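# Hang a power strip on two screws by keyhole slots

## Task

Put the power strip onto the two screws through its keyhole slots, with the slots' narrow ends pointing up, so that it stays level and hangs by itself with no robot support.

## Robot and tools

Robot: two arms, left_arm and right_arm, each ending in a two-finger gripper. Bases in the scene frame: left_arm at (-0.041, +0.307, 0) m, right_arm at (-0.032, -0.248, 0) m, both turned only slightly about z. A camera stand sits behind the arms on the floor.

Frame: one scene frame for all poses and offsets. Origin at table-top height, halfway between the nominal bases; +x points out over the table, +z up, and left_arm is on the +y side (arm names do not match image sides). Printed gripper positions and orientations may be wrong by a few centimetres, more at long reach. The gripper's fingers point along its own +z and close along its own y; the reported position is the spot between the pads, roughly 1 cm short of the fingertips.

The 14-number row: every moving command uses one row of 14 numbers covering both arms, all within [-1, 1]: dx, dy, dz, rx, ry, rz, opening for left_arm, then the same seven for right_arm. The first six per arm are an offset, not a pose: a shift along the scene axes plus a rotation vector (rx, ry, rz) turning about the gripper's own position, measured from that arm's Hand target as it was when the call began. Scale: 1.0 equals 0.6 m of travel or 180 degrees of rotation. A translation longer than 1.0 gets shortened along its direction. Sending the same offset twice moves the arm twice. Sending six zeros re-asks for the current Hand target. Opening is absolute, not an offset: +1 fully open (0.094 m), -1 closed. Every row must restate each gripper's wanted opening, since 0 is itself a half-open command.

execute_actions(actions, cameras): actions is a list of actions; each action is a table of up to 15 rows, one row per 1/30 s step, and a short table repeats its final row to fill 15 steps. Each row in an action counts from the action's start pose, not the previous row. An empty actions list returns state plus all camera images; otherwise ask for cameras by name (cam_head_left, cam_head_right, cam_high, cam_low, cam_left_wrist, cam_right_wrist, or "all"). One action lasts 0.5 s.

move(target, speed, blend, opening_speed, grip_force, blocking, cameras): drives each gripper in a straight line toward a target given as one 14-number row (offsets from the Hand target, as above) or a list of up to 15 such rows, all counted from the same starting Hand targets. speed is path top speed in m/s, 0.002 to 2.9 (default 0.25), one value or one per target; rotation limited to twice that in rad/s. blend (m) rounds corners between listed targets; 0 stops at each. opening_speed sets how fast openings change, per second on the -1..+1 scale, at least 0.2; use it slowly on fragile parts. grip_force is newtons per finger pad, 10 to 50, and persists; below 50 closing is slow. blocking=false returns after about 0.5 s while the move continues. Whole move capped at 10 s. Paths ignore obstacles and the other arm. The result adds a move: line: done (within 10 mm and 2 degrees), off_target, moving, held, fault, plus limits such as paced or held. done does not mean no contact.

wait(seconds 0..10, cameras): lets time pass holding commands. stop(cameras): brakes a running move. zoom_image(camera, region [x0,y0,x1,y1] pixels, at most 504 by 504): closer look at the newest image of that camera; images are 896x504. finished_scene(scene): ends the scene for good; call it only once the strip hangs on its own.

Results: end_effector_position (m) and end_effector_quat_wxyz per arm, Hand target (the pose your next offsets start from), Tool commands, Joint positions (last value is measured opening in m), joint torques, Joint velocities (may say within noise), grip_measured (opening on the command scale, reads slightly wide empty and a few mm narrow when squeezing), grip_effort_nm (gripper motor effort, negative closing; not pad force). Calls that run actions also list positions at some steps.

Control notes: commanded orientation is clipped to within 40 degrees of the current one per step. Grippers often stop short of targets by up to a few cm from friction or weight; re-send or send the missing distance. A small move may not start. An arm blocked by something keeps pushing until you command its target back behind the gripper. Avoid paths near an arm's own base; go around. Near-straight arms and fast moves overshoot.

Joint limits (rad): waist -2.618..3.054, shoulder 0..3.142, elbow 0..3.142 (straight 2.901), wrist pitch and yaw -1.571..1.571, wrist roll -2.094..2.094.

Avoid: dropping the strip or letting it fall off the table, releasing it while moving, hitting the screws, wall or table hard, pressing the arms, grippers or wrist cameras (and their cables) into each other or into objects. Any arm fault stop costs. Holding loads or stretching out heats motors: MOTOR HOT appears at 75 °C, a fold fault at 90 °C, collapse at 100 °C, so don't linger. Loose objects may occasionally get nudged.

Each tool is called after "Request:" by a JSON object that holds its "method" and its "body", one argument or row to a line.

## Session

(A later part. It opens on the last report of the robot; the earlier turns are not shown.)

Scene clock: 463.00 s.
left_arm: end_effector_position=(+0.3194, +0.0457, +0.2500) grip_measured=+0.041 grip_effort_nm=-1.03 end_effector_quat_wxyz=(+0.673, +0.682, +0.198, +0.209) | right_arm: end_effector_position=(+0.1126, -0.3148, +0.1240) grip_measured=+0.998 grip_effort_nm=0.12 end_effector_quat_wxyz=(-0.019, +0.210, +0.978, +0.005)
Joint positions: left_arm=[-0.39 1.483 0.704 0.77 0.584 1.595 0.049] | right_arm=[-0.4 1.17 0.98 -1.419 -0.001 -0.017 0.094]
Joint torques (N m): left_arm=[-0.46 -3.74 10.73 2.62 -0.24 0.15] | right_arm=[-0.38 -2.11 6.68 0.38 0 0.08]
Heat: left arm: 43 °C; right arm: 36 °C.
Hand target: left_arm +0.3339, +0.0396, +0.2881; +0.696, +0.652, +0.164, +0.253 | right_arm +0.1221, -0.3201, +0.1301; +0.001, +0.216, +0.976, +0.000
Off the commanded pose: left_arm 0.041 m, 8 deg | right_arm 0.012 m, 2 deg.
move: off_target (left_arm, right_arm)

Request:
{"method": "execute_actions", "body": {
  "actions": [],
  "cameras": ["cam_low", "cam_high", "cam_head_left", "cam_head_right", "cam_left_wrist"]
}}

Request:
{"method": "zoom_image", "body": {
  "camera": "cam_low",
  "region": [430, 100, 500, 170]
}}

Request:
{"method": "zoom_image", "body": {
  "camera": "cam_high",
  "region": [345, 175, 515, 295]
}}

Request:
{"method": "zoom_image", "body": {
  "camera": "cam_head_left",
  "region": [350, 105, 480, 235]
}}

Request:
{"method": "zoom_image", "body": {
  "camera": "cam_head_right",
  "region": [350, 105, 480, 235]
}}

Scene clock: 468.13 s.
left_arm: end_effector_position=(+0.3194, +0.0457, +0.2500) grip_measured=+0.041 grip_effort_nm=-1.03 end_effector_quat_wxyz=(+0.673, +0.682, +0.198, +0.209) | right_arm: end_effector_position=(+0.1126, -0.3148, +0.1240) grip_measured=+0.998 grip_effort_nm=0.12 end_effector_quat_wxyz=(-0.019, +0.210, +0.978, +0.005)
Joint positions: left_arm=[-0.39 1.483 0.704 0.77 0.584 1.595 0.049] | right_arm=[-0.4 1.17 0.98 -1.419 -0.001 -0.017 0.094]
Joint velocities: within noise
Joint torques (N m): left_arm=[-0.43 -3.78 10.74 2.62 -0.23 0.13] | right_arm=[-0.29 -2.13 6.75 0.37 0 0.08]
Heat: left arm: 43 °C; right arm: 36 °C.
Hand target: left_arm +0.3339, +0.0396, +0.2881; +0.696, +0.652, +0.164, +0.253 | right_arm +0.1221, -0.3201, +0.1301; +0.001, +0.216, +0.976, +0.000
Tool commands: left_gripper/opening=-0.2 right_gripper/opening=+1.0
Off the commanded pose: left_arm 0.041 m, 8 deg | right_arm 0.012 m, 2 deg.
Images, in order (width x height): cam_head_left 896x504, cam_head_right 896x504, cam_high 896x504, cam_low 896x504, cam_left_wrist 896x504.

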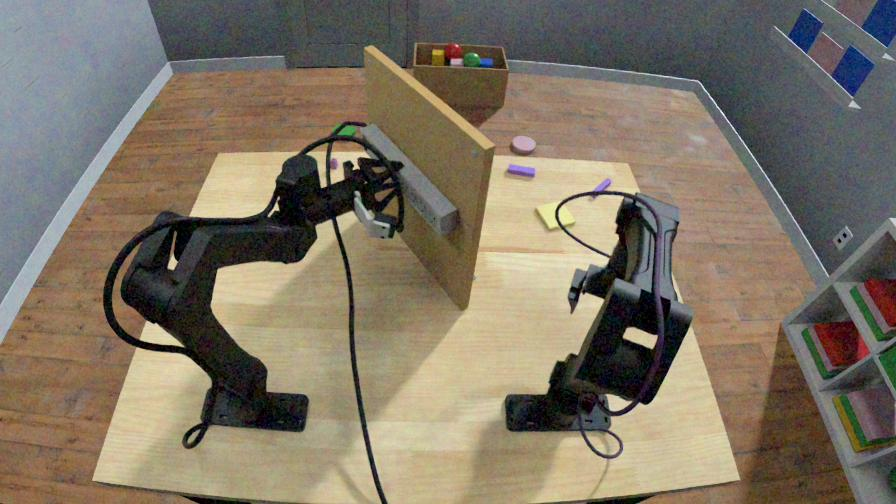

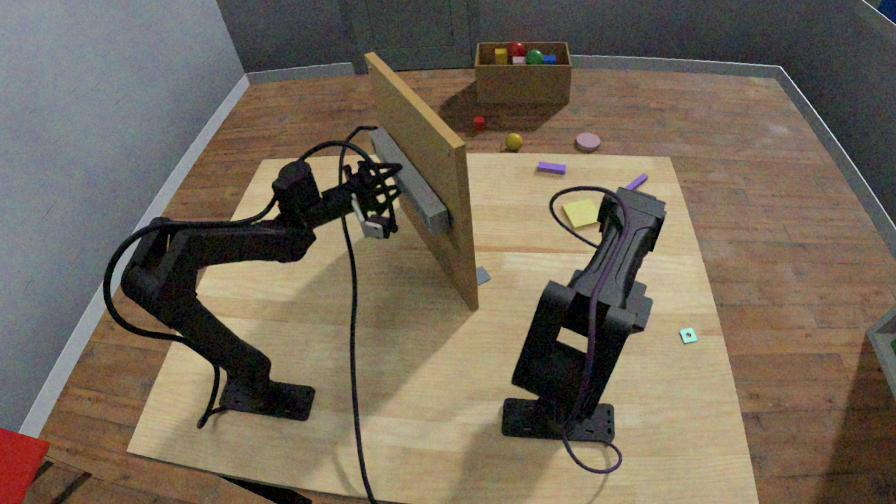

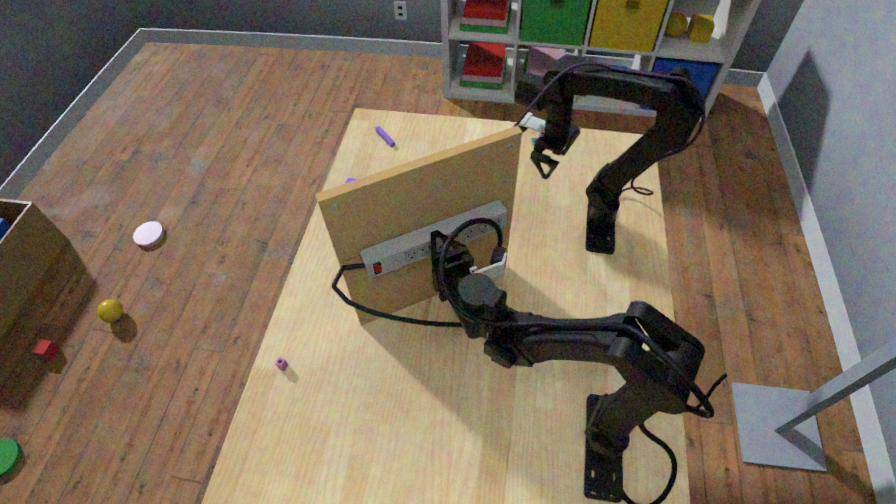

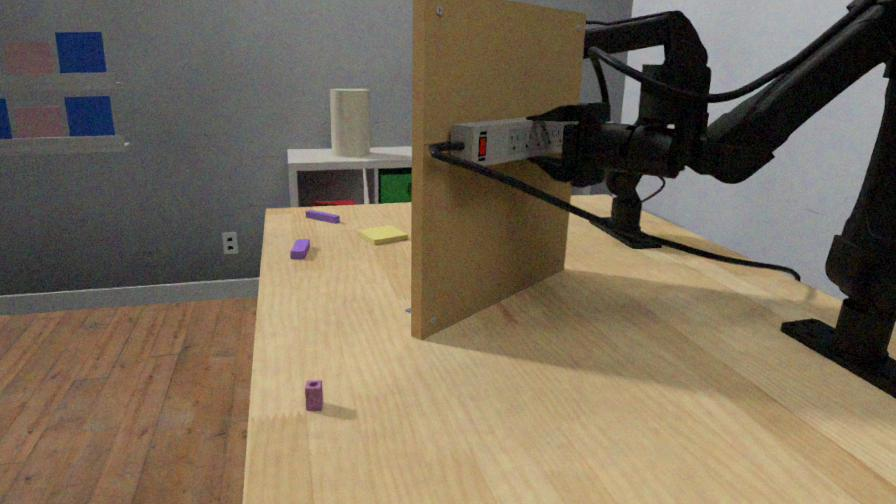

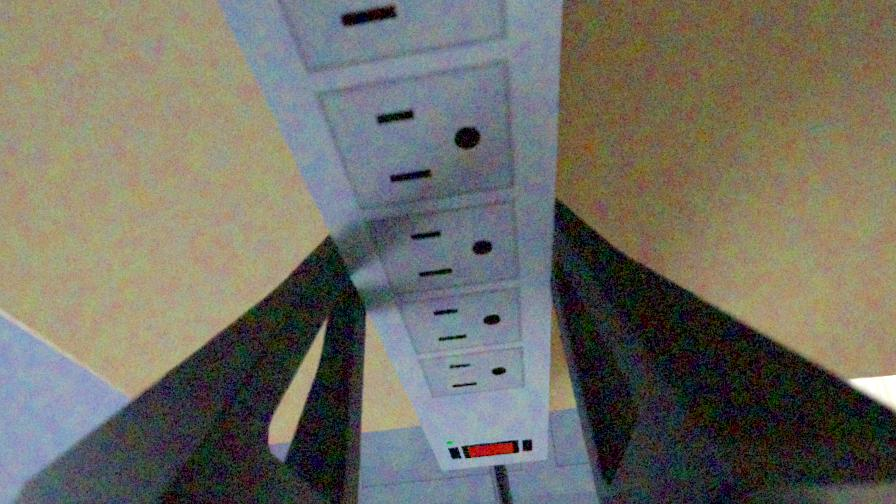

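Scaled by 7.200 from the camera's 896x504 image, which has a finer 1280x720 frame.

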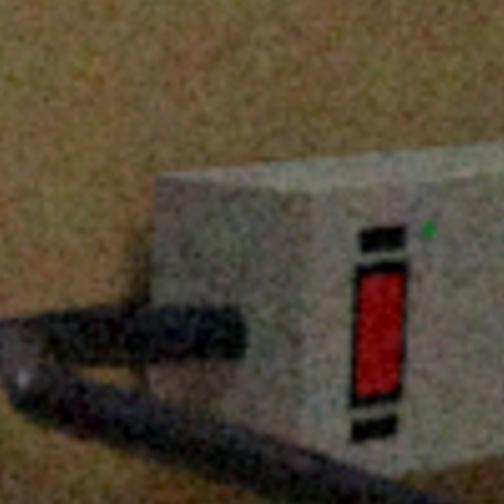

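Scaled by 2.965 from the camera's 896x504 image, which has a finer 1280x720 frame.

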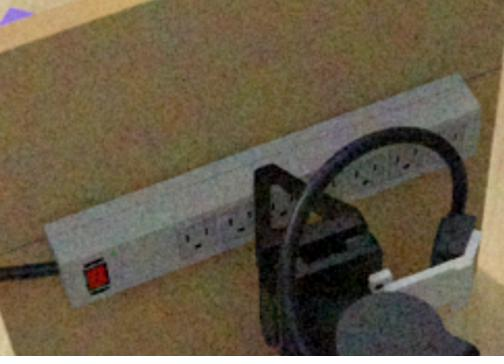

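Scaled by 3.877 from the camera's 896x504 image, which has a finer 1280x720 frame.

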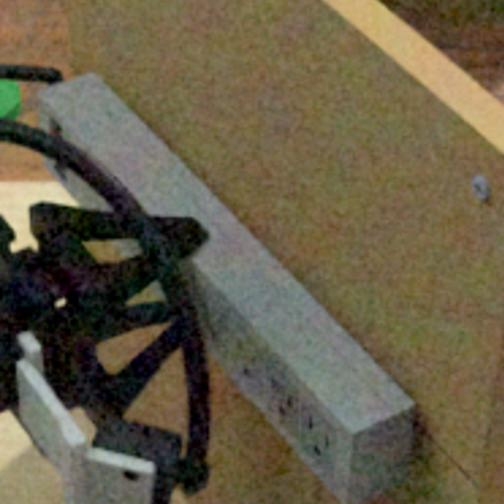

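Scaled by 3.877 from the camera's 896x504 image, which has a finer 1280x720 frame.

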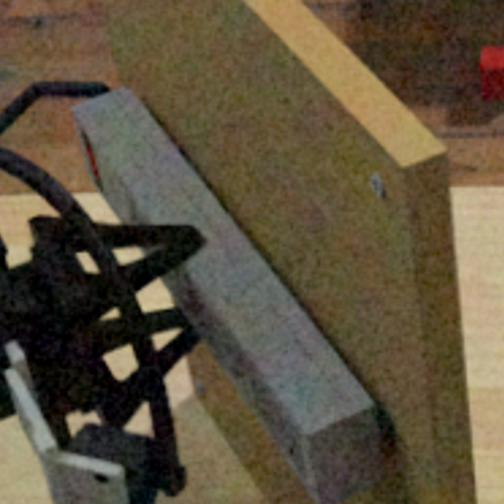

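Request:
{"method": "move", "body": {
  "target": [0.0083, -0.0065, 0.0, 0, 0, 0, -0.2, 0, 0, 0, 0, 0, 0, 1.0],
  "speed": 0.02
}}

Scene clock: 471.90 s.
left_arm: end_effector_position=(+0.3173, +0.0421, +0.2495) grip_measured=+0.041 grip_effort_nm=-1.03 end_effector_quat_wxyz=(+0.675, +0.685, +0.189, +0.200) | right_arm: end_effector_position=(+0.1126, -0.3148, +0.1240) grip_measured=+0.998 grip_effort_nm=0.12 end_effector_quat_wxyz=(-0.019, +0.210, +0.978, +0.005)
Joint positions: left_arm=[-0.392 1.491 0.71 0.77 0.608 1.595 0.049] | right_arm=[-0.4 1.17 0.98 -1.419 -0.001 -0.017 0.094]
Joint torques (N m): left_arm=[-0.65 -3.07 11.54 2.62 -0.51 0.14] | right_arm=[-0.36 -2.09 6.74 0.39 0 0.08]
Heat: left arm: 44 °C; right arm: 36 °C.
Hand target: left_arm +0.3388, +0.0356, +0.2879; +0.696, +0.652, +0.164, +0.253 | right_arm +0.1221, -0.3201, +0.1301; +0.001, +0.216, +0.976, +0.000
Off the commanded pose: left_arm 0.045 m, 8 deg | right_arm 0.012 m, 2 deg.
move: off_target (left_arm, right_arm)

Request:
{"method": "execute_actions", "body": {
  "actions": [],
  "cameras": ["cam_low", "cam_high", "cam_head_left", "cam_head_right"]
}}

Request:
{"method": "zoom_image", "body": {
  "camera": "cam_low",
  "region": [430, 100, 500, 170]
}}

Request:
{"method": "zoom_image", "body": {
  "camera": "cam_high",
  "region": [345, 225, 415, 295]
}}

Request:
{"method": "zoom_image", "body": {
  "camera": "cam_high",
  "region": [450, 175, 520, 245]
}}

Request:
{"method": "zoom_image", "body": {
  "camera": "cam_head_left",
  "region": [350, 105, 480, 235]
}}

Request:
{"method": "zoom_image", "body": {
  "camera": "cam_head_right",
  "region": [350, 105, 480, 235]
}}

Scene clock: 476.87 s.
left_arm: end_effector_position=(+0.3173, +0.0421, +0.2495) grip_measured=+0.041 grip_effort_nm=-1.03 end_effector_quat_wxyz=(+0.675, +0.685, +0.189, +0.200) | right_arm: end_effector_position=(+0.1126, -0.3148, +0.1240) grip_measured=+0.998 grip_effort_nm=0.12 end_effector_quat_wxyz=(-0.019, +0.210, +0.978, +0.005)
Joint positions: left_arm=[-0.392 1.491 0.71 0.77 0.608 1.595 0.049] | right_arm=[-0.4 1.17 0.98 -1.419 -0.001 -0.017 0.094]
Joint velocities: within noise
Joint torques (N m): left_arm=[-0.64 -3.06 11.52 2.62 -0.52 0.13] | right_arm=[-0.39 -2.09 6.78 0.36 0.01 0.07]
Heat: left arm: 44 °C; right arm: 36 °C.
Hand target: left_arm +0.3388, +0.0356, +0.2879; +0.696, +0.652, +0.164, +0.253 | right_arm +0.1221, -0.3201, +0.1301; +0.001, +0.216, +0.976, +0.000
Tool commands: left_gripper/opening=-0.2 right_gripper/opening=+1.0
Off the commanded pose: left_arm 0.045 m, 8 deg | right_arm 0.012 m, 2 deg.
Images, in order (width x height): cam_head_left 896x504, cam_head_right 896x504, cam_high 896x504, cam_low 896x504.

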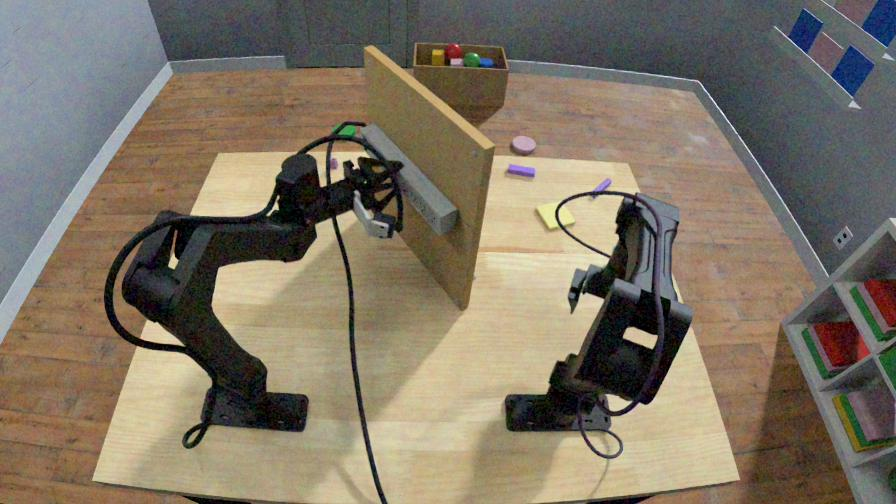

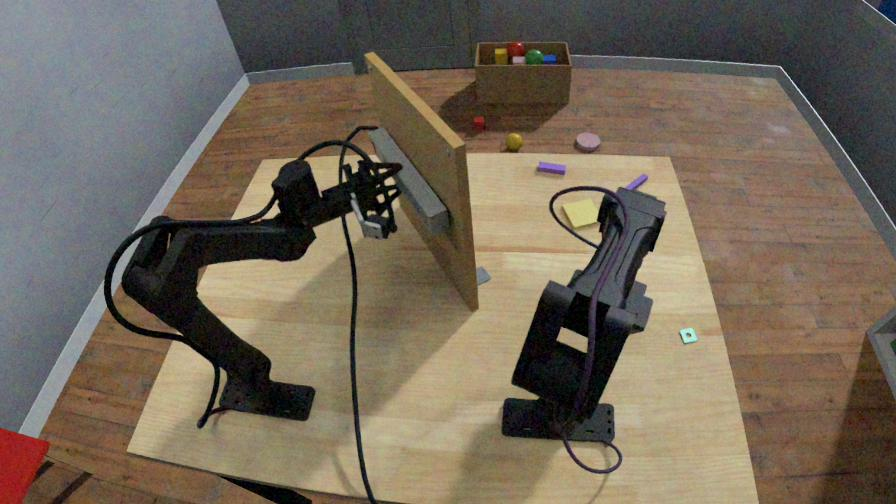

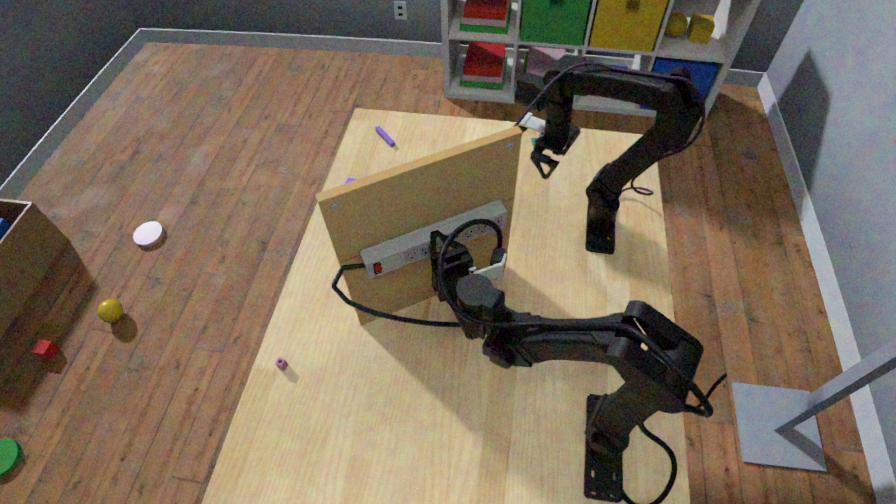

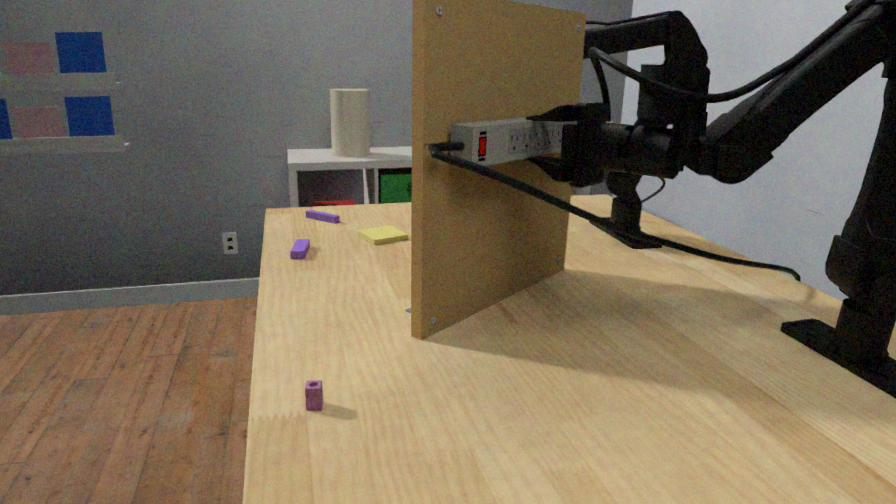

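Scaled by 7.200 from the camera's 896x504 image, which has a finer 1280x720 frame.

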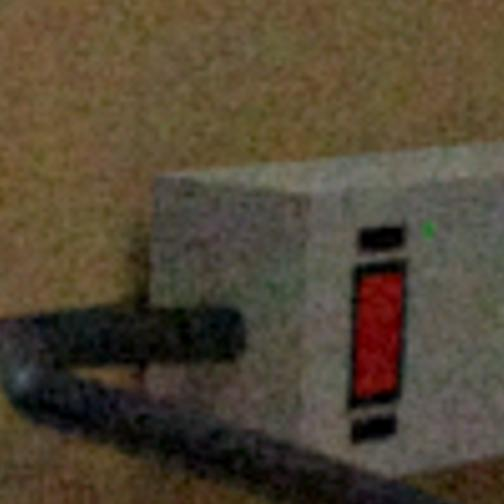

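Scaled by 7.200 from the camera's 896x504 image, which has a finer 1280x720 frame.

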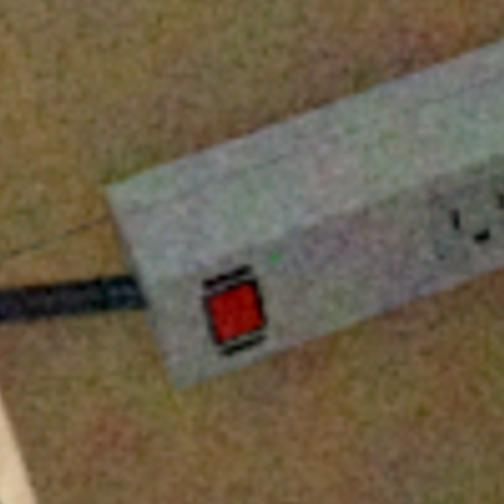

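Scaled by 7.200 from the camera's 896x504 image, which has a finer 1280x720 frame.

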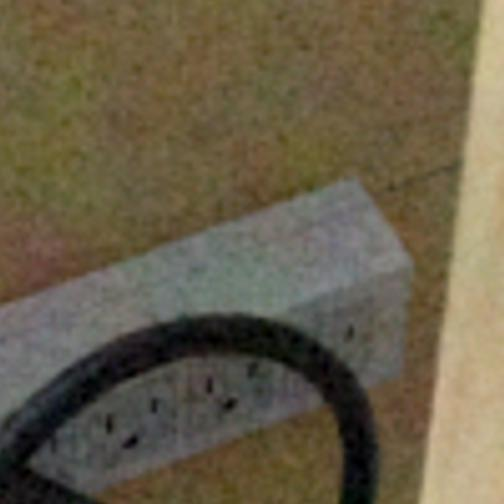

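Scaled by 3.877 from the camera's 896x504 image, which has a finer 1280x720 frame.

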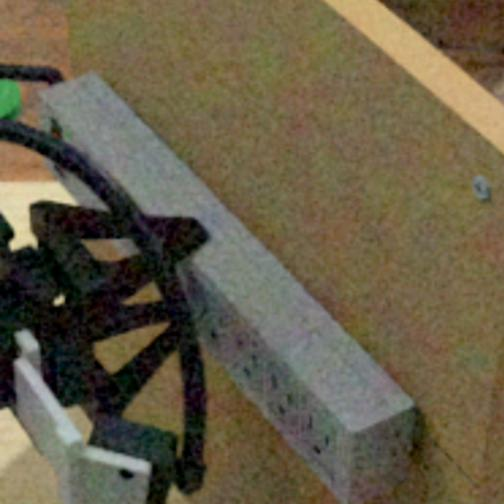

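Scaled by 3.877 from the camera's 896x504 image, which has a finer 1280x720 frame.

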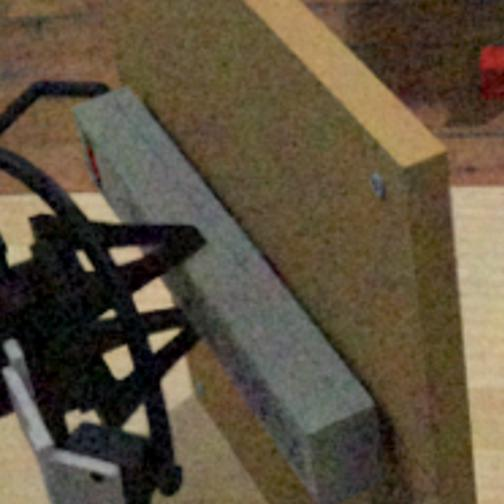

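Request:
{"method": "execute_actions", "body": {
  "actions": [],
  "cameras": ["cam_left_wrist"]
}}

Scene clock: 479.00 s.
left_arm: end_effector_position=(+0.3173, +0.0421, +0.2495) grip_measured=+0.041 grip_effort_nm=-1.02 end_effector_quat_wxyz=(+0.675, +0.685, +0.189, +0.200) | right_arm: end_effector_position=(+0.1126, -0.3148, +0.1240) grip_measured=+0.998 grip_effort_nm=0.12 end_effector_quat_wxyz=(-0.019, +0.210, +0.978, +0.005)
Joint positions: left_arm=[-0.392 1.491 0.71 0.77 0.608 1.595 0.049] | right_arm=[-0.4 1.17 0.98 -1.419 -0.001 -0.017 0.094]
Joint velocities: within noise
Joint torques (N m): left_arm=[-0.62 -3.11 11.52 2.63 -0.52 0.14] | right_arm=[-0.32 -2.13 6.74 0.4 0.01 0.08]
Heat: left arm: 44 °C; right arm: 36 °C.
Hand target: left_arm +0.3388, +0.0356, +0.2879; +0.696, +0.652, +0.164, +0.253 | right_arm +0.1221, -0.3201, +0.1301; +0.001, +0.216, +0.976, +0.000
Tool commands: left_gripper/opening=-0.2 right_gripper/opening=+1.0
Off the commanded pose: left_arm 0.045 m, 8 deg | right_arm 0.012 m, 2 deg.
Images, in order (width x height): cam_left_wrist 896x504.

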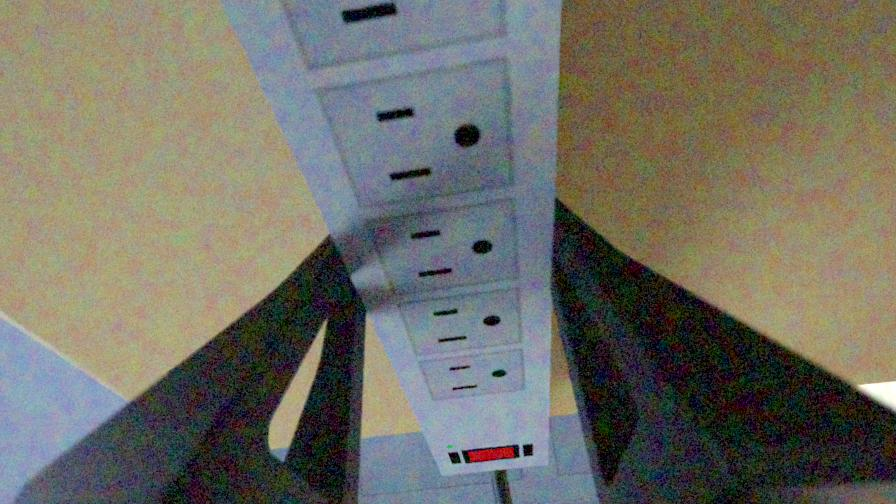

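Request:
{"method": "move", "body": {
  "target": [0.0, 0.0, -0.0083, 0, 0, 0, -0.2, 0, 0, 0, 0, 0, 0, 1.0],
  "speed": 0.02
}}

Scene clock: 484.00 s.
left_arm: end_effector_position=(+0.3174, +0.0419, +0.2495) grip_measured=+0.041 grip_effort_nm=-1.03 end_effector_quat_wxyz=(+0.677, +0.684, +0.187, +0.199) | right_arm: end_effector_position=(+0.1126, -0.3148, +0.1240) grip_measured=+0.998 grip_effort_nm=0.11 end_effector_quat_wxyz=(-0.019, +0.210, +0.978, +0.005)
Joint positions: left_arm=[-0.389 1.497 0.71 0.78 0.616 1.593 0.049] | right_arm=[-0.4 1.17 0.98 -1.419 -0.001 -0.017 0.094]
Joint torques (N m): left_arm=[-0.83 -2.63 10.82 2.72 -0.6 0.16] | right_arm=[-0.35 -2.18 6.71 0.39 0.01 0.07]
Heat: left arm: 44 °C; right arm: 36 °C.
Hand target: left_arm +0.3389, +0.0357, +0.2830; +0.696, +0.652, +0.164, +0.253 | right_arm +0.1221, -0.3201, +0.1301; +0.001, +0.216, +0.976, +0.000
Off the commanded pose: left_arm 0.040 m, 8 deg | right_arm 0.012 m, 2 deg.
move: off_target (left_arm, right_arm)

Request:
{"method": "move", "body": {
  "target": [0.0, 0.0, -0.0083, 0, 0, 0, -0.2, 0, 0, 0, 0, 0, 0, 1.0],
  "speed": 0.02
}}

Scene clock: 485.80 s.
left_arm: end_effector_position=(+0.3175, +0.0420, +0.2494) grip_measured=+0.041 grip_effort_nm=-1.03 end_effector_quat_wxyz=(+0.680, +0.683, +0.182, +0.196) | right_arm: end_effector_position=(+0.1126, -0.3148, +0.1240) grip_measured=+0.998 grip_effort_nm=0.12 end_effector_quat_wxyz=(-0.019, +0.210, +0.978, +0.005)
Joint positions: left_arm=[-0.384 1.505 0.71 0.796 0.632 1.59 0.049] | right_arm=[-0.4 1.17 0.98 -1.419 -0.001 -0.017 0.094]
Joint torques (N m): left_arm=[-1.24 -2.43 10.13 2.75 -0.75 0.19] | right_arm=[-0.35 -2.11 6.72 0.36 0.02 0.07]
Heat: left arm: 44 °C; right arm: 36 °C.
Hand target: left_arm +0.3389, +0.0358, +0.2781; +0.696, +0.652, +0.164, +0.253 | right_arm +0.1221, -0.3201, +0.1301; +0.001, +0.216, +0.976, +0.000
Off the commanded pose: left_arm 0.036 m, 8 deg | right_arm 0.012 m, 2 deg.
move: off_target (left_arm, right_arm)

Request:
{"method": "move", "body": {
  "target": [-0.0055, 0.0083, -0.0067, 0, 0, 0, -0.2, 0, 0, 0, 0, 0, 0, 1.0],
  "speed": 0.02
}}

Scene clock: 488.17 s.
left_arm: end_effector_position=(+0.3173, +0.0420, +0.2497) grip_measured=+0.041 grip_effort_nm=-1.03 end_effector_quat_wxyz=(+0.680, +0.683, +0.182, +0.196) | right_arm: end_effector_position=(+0.1126, -0.3148, +0.1240) grip_measured=+0.998 grip_effort_nm=0.12 end_effector_quat_wxyz=(-0.019, +0.210, +0.978, +0.005)
Joint positions: left_arm=[-0.383 1.505 0.71 0.798 0.634 1.589 0.049] | right_arm=[-0.4 1.17 0.98 -1.419 -0.001 -0.017 0.094]
Joint torques (N m): left_arm=[-0.53 -2.88 8.51 2.88 -0.67 0.19] | right_arm=[-0.4 -2.11 6.69 0.39 0 0.08]
Heat: left arm: 44 °C; right arm: 36 °C.
Hand target: left_arm +0.3355, +0.0406, +0.2741; +0.696, +0.652, +0.164, +0.253 | right_arm +0.1221, -0.3201, +0.1301; +0.001, +0.216, +0.976, +0.000
Off the commanded pose: left_arm 0.030 m, 8 deg | right_arm 0.012 m, 2 deg.
move: off_target (left_arm, right_arm)

Request:
{"method": "move", "body": {
  "target": [0, 0, -0.01, 0, 0, 0, -0.2, 0, 0, 0, 0, 0, 0, 1.0],
  "speed": 0.02
}}

Scene clock: 489.80 s.
left_arm: end_effector_position=(+0.3175, +0.0421, +0.2495) grip_measured=+0.041 grip_effort_nm=-1.03 end_effector_quat_wxyz=(+0.684, +0.681, +0.176, +0.193) | right_arm: end_effector_position=(+0.1126, -0.3148, +0.1240) grip_measured=+0.998 grip_effort_nm=0.12 end_effector_quat_wxyz=(-0.019, +0.210, +0.978, +0.005)
Joint positions: left_arm=[-0.376 1.518 0.71 0.82 0.654 1.584 0.049] | right_arm=[-0.4 1.17 0.98 -1.419 -0.001 -0.017 0.094]
Joint torques (N m): left_arm=[-1.03 -2.77 7.65 2.86 -0.86 0.26] | right_arm=[-0.32 -2.09 6.68 0.38 0.01 0.06]
Heat: left arm: 44 °C; right arm: 36 °C.
Hand target: left_arm +0.3355, +0.0407, +0.2681; +0.696, +0.652, +0.164, +0.253 | right_arm +0.1221, -0.3201, +0.1301; +0.001, +0.216, +0.976, +0.000
Off the commanded pose: left_arm 0.026 m, 8 deg | right_arm 0.012 m, 2 deg.
move: off_target (left_arm, right_arm)

Request:
{"method": "execute_actions", "body": {
  "actions": [],
  "cameras": ["cam_low", "cam_high", "cam_head_left", "cam_head_right"]
}}

Request:
{"method": "zoom_image", "body": {
  "camera": "cam_low",
  "region": [430, 100, 500, 170]
}}

Request:
{"method": "zoom_image", "body": {
  "camera": "cam_high",
  "region": [345, 225, 415, 295]
}}

Request:
{"method": "zoom_image", "body": {
  "camera": "cam_high",
  "region": [450, 175, 520, 245]
}}

Request:
{"method": "zoom_image", "body": {
  "camera": "cam_head_right",
  "region": [350, 105, 480, 235]
}}

Request:
{"method": "zoom_image", "body": {
  "camera": "cam_head_left",
  "region": [350, 105, 480, 235]
}}

Scene clock: 491.77 s.
left_arm: end_effector_position=(+0.3175, +0.0420, +0.2494) grip_measured=+0.041 grip_effort_nm=-1.03 end_effector_quat_wxyz=(+0.684, +0.681, +0.176, +0.192) | right_arm: end_effector_position=(+0.1126, -0.3148, +0.1240) grip_measured=+0.998 grip_effort_nm=0.12 end_effector_quat_wxyz=(-0.019, +0.210, +0.978, +0.005)
Joint positions: left_arm=[-0.376 1.518 0.71 0.82 0.654 1.584 0.049] | right_arm=[-0.4 1.17 0.98 -1.419 -0.001 -0.017 0.094]
Joint velocities: within noise
Joint torques (N m): left_arm=[-1.02 -2.76 7.66 2.86 -0.87 0.24] | right_arm=[-0.4 -2.1 6.71 0.38 0 0.1]
Heat: left arm: 44 °C; right arm: 36 °C.
Hand target: left_arm +0.3356, +0.0407, +0.2680; +0.696, +0.652, +0.164, +0.253 | right_arm +0.1221, -0.3201, +0.1301; +0.001, +0.216, +0.976, +0.000
Tool commands: left_gripper/opening=-0.2 right_gripper/opening=+1.0
Off the commanded pose: left_arm 0.026 m, 8 deg | right_arm 0.012 m, 2 deg.
Images, in order (width x height): cam_head_left 896x504, cam_head_right 896x504, cam_high 896x504, cam_low 896x504.

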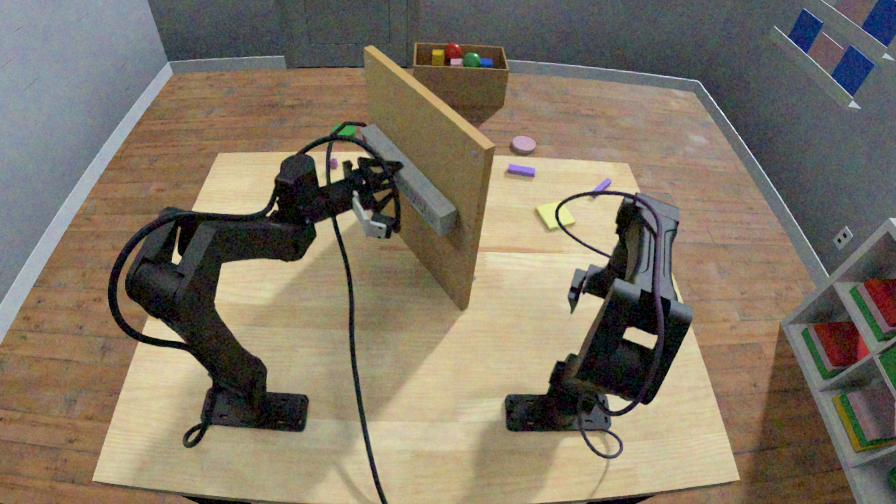

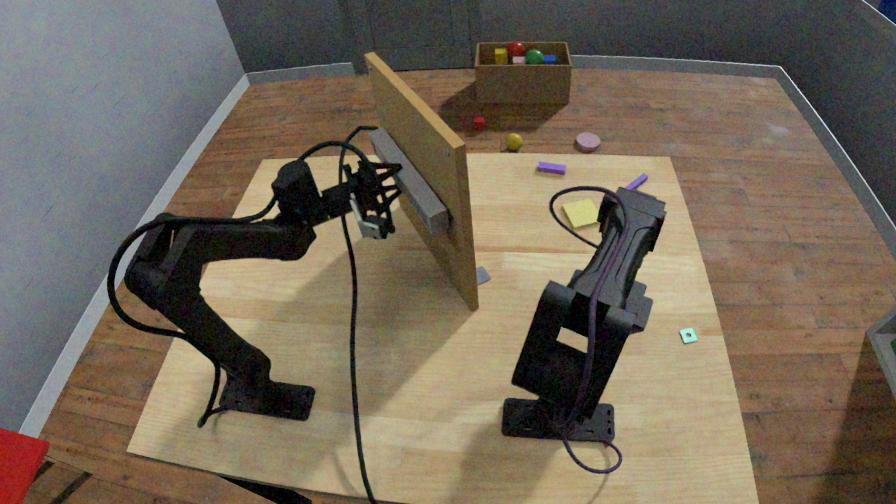

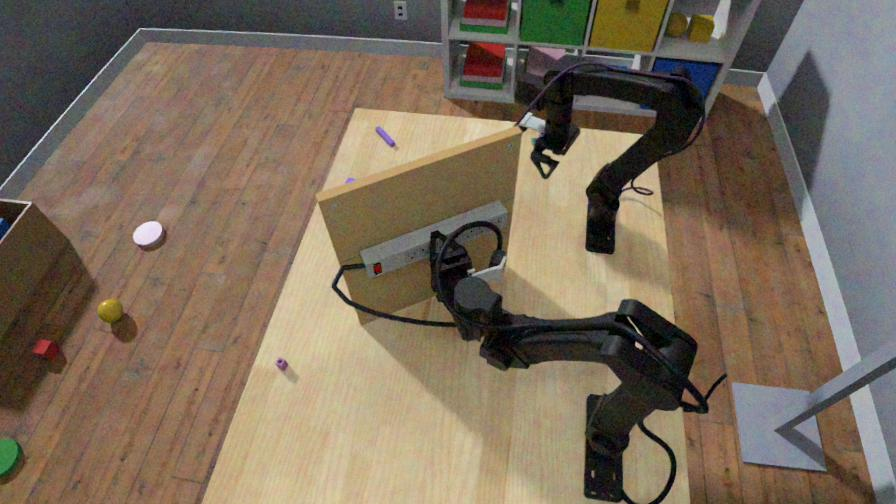

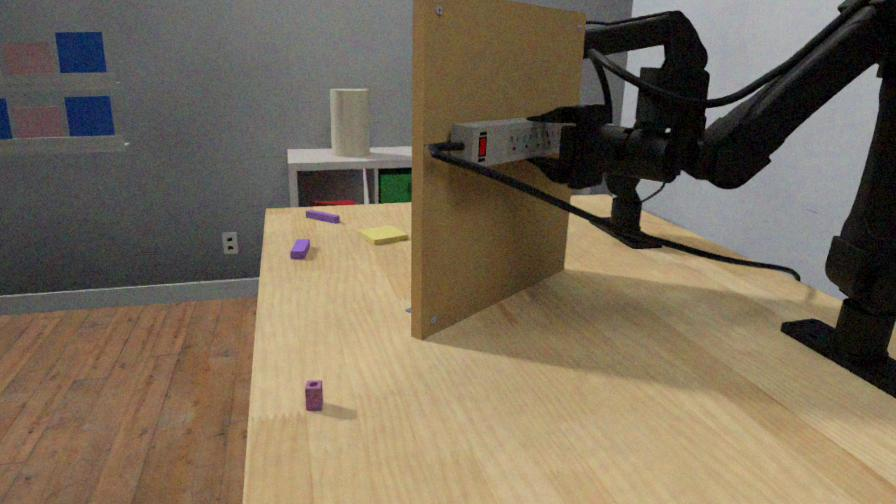

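Scaled by 7.200 from the camera's 896x504 image, which has a finer 1280x720 frame.

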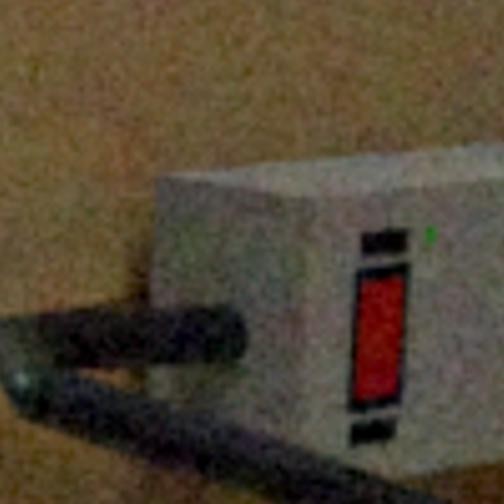

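Scaled by 7.200 from the camera's 896x504 image, which has a finer 1280x720 frame.

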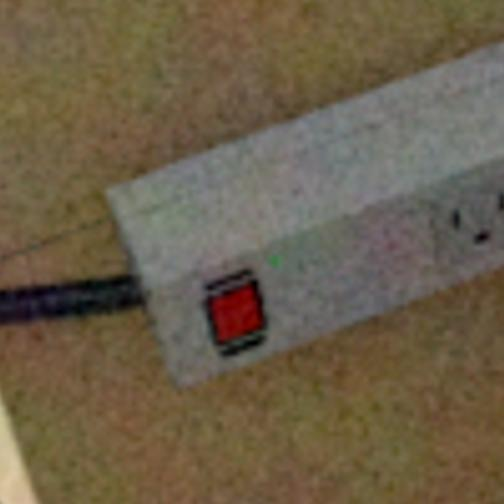

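Scaled by 7.200 from the camera's 896x504 image, which has a finer 1280x720 frame.

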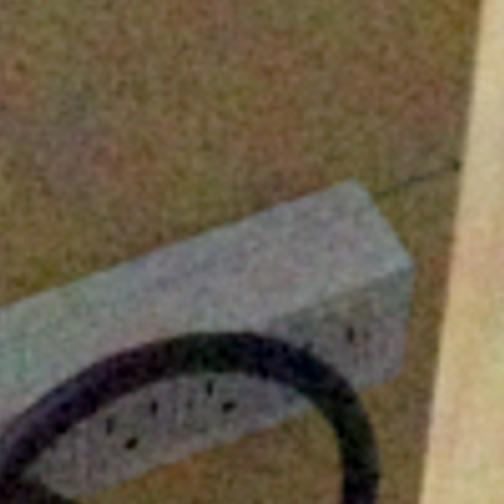

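Scaled by 3.877 from the camera's 896x504 image, which has a finer 1280x720 frame.

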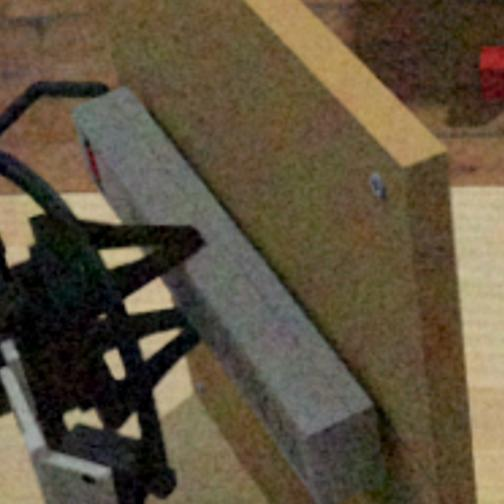

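Scaled by 3.877 from the camera's 896x504 image, which has a finer 1280x720 frame.

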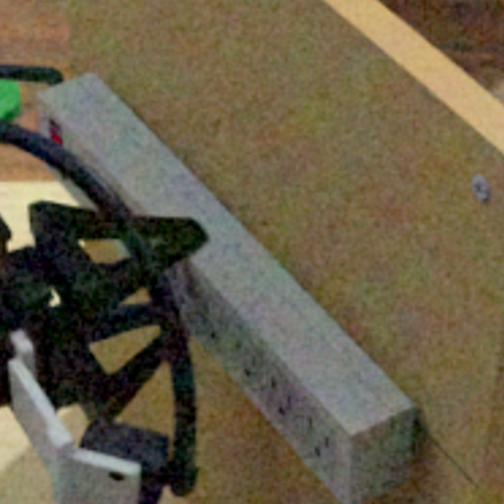

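Request:
{"method": "move", "body": {
  "target": [0.011, -0.0167, 0.0267, 0, 0, 0, -0.2, 0, 0, 0, 0, 0, 0, 1.0],
  "speed": 0.02
}}

Scene clock: 499.13 s.
left_arm: end_effector_position=(+0.3175, +0.0420, +0.2491) grip_measured=+0.041 grip_effort_nm=-1.03 end_effector_quat_wxyz=(+0.684, +0.681, +0.177, +0.192) | right_arm: end_effector_position=(+0.1126, -0.3148, +0.1240) grip_measured=+0.998 grip_effort_nm=0.12 end_effector_quat_wxyz=(-0.019, +0.210, +0.978, +0.005)
Joint positions: left_arm=[-0.376 1.518 0.71 0.82 0.653 1.583 0.049] | right_arm=[-0.4 1.17 0.98 -1.419 -0.001 -0.017 0.094]
Joint torques (N m): left_arm=[-2.58 -3.33 11.95 2.29 -1.07 0.22] | right_arm=[-0.38 -2.13 6.71 0.39 0 0.06]
Heat: left arm: 43 °C; right arm: 36 °C.
Hand target: left_arm +0.3422, +0.0307, +0.2841; +0.696, +0.652, +0.164, +0.253 | right_arm +0.1221, -0.3201, +0.1301; +0.001, +0.216, +0.976, +0.000
Off the commanded pose: left_arm 0.044 m, 8 deg | right_arm 0.012 m, 2 deg.
move: off_target (left_arm, right_arm)

Request:
{"method": "execute_actions", "body": {
  "actions": [],
  "cameras": ["all"]
}}

Scene clock: 504.07 s.
left_arm: end_effector_position=(+0.3175, +0.0420, +0.2491) grip_measured=+0.041 grip_effort_nm=-1.03 end_effector_quat_wxyz=(+0.684, +0.681, +0.177, +0.192) | right_arm: end_effector_position=(+0.1126, -0.3148, +0.1240) grip_measured=+0.998 grip_effort_nm=0.12 end_effector_quat_wxyz=(-0.019, +0.210, +0.978, +0.005)
Joint positions: left_arm=[-0.376 1.518 0.71 0.82 0.653 1.583 0.049] | right_arm=[-0.4 1.17 0.98 -1.419 -0.001 -0.017 0.094]
Joint velocities: within noise
Joint torques (N m): left_arm=[-2.59 -3.3 11.95 2.29 -1.07 0.21] | right_arm=[-0.38 -2.13 6.76 0.39 0 0.07]
Heat: left arm: 42 °C; right arm: 36 °C.
Hand target: left_arm +0.3422, +0.0307, +0.2841; +0.696, +0.652, +0.164, +0.253 | right_arm +0.1221, -0.3201, +0.1301; +0.001, +0.216, +0.976, +0.000
Tool commands: left_gripper/opening=-0.2 right_gripper/opening=+1.0
Off the commanded pose: left_arm 0.044 m, 8 deg | right_arm 0.012 m, 2 deg.

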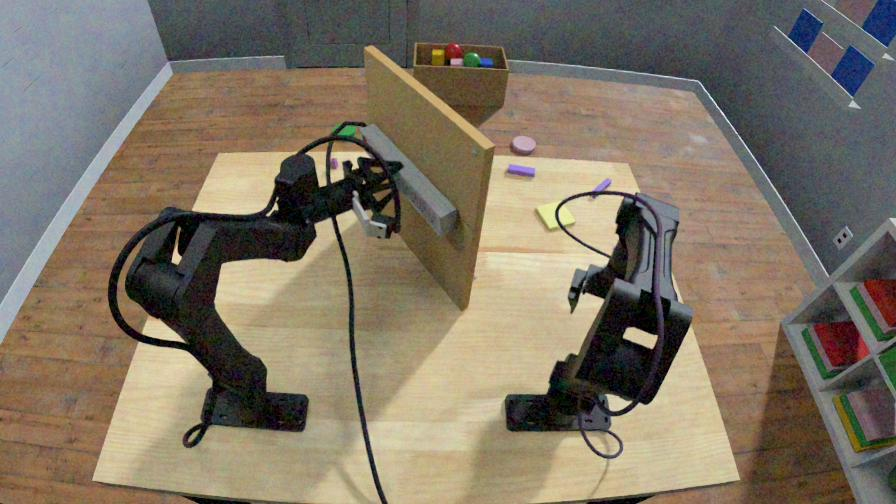

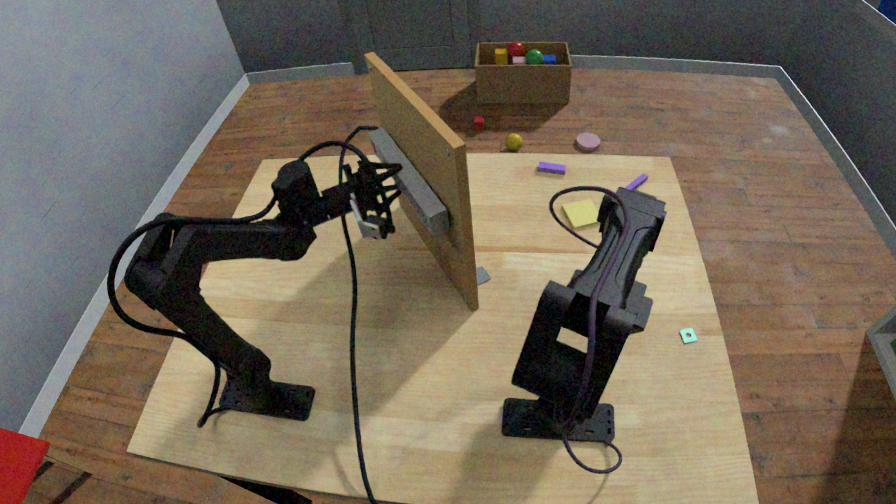

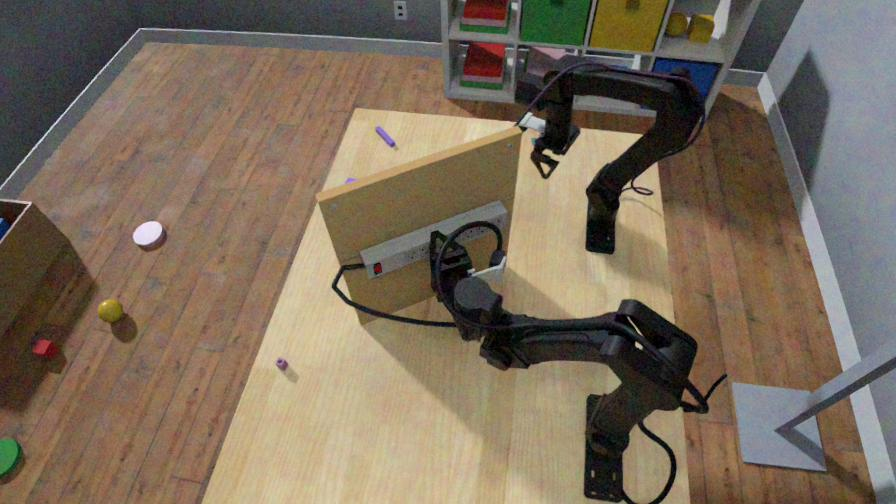

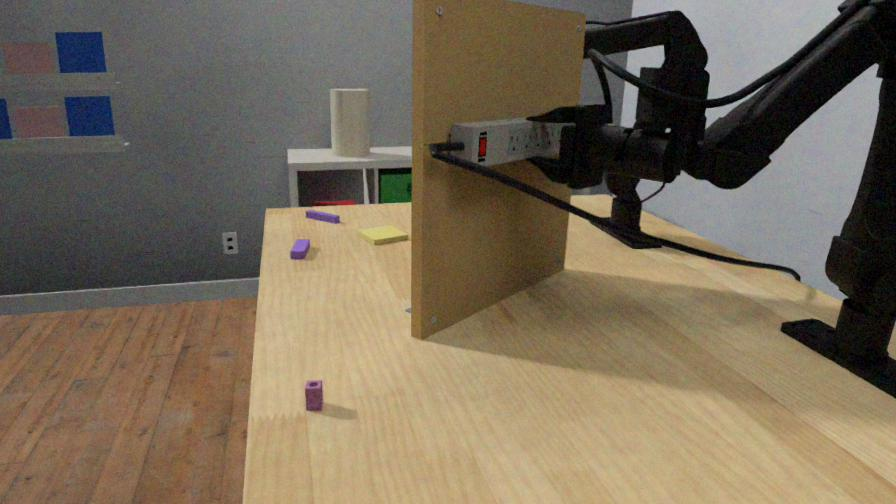

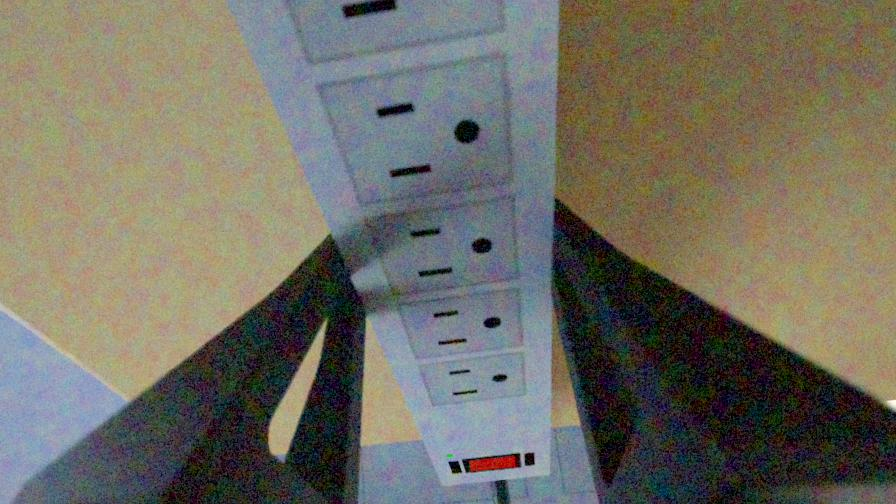

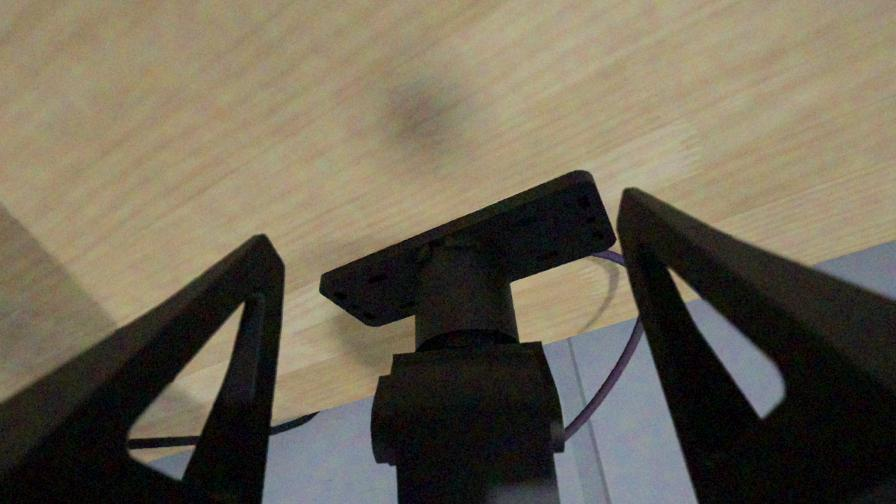

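Request:
{"method": "zoom_image", "body": {
  "camera": "cam_low",
  "region": [405, 90, 605, 200]
}}

Request:
{"method": "zoom_image", "body": {
  "camera": "cam_high",
  "region": [330, 180, 530, 290]
}}

Request:
{"method": "zoom_image", "body": {
  "camera": "cam_head_right",
  "region": [350, 110, 490, 240]
}}

Request:
{"method": "zoom_image", "body": {
  "camera": "cam_head_left",
  "region": [350, 100, 490, 240]
}}

Scaled by 2.520 from the camera's 896x504 image, which has a finer 1280x720 frame.

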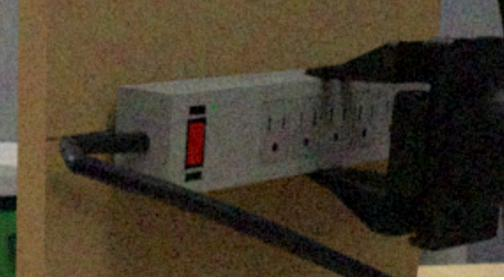

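Scaled by 2.520 from the camera's 896x504 image, which has a finer 1280x720 frame.

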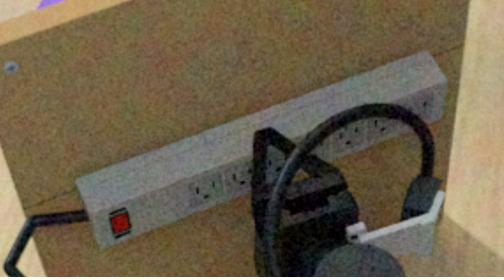

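Scaled by 3.600 from the camera's 896x504 image, which has a finer 1280x720 frame.

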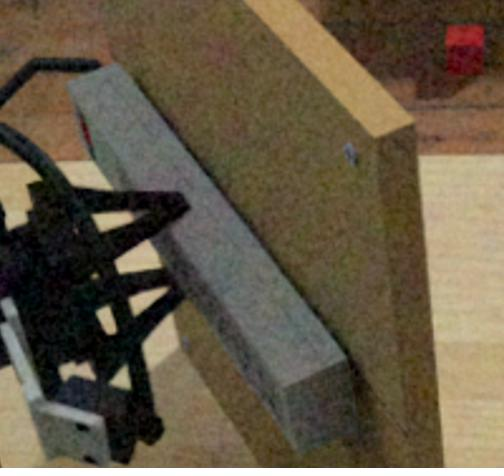

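Scaled by 3.600 from the camera's 896x504 image, which has a finer 1280x720 frame.

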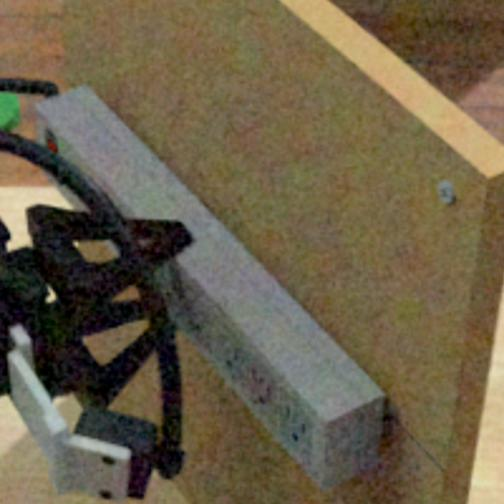

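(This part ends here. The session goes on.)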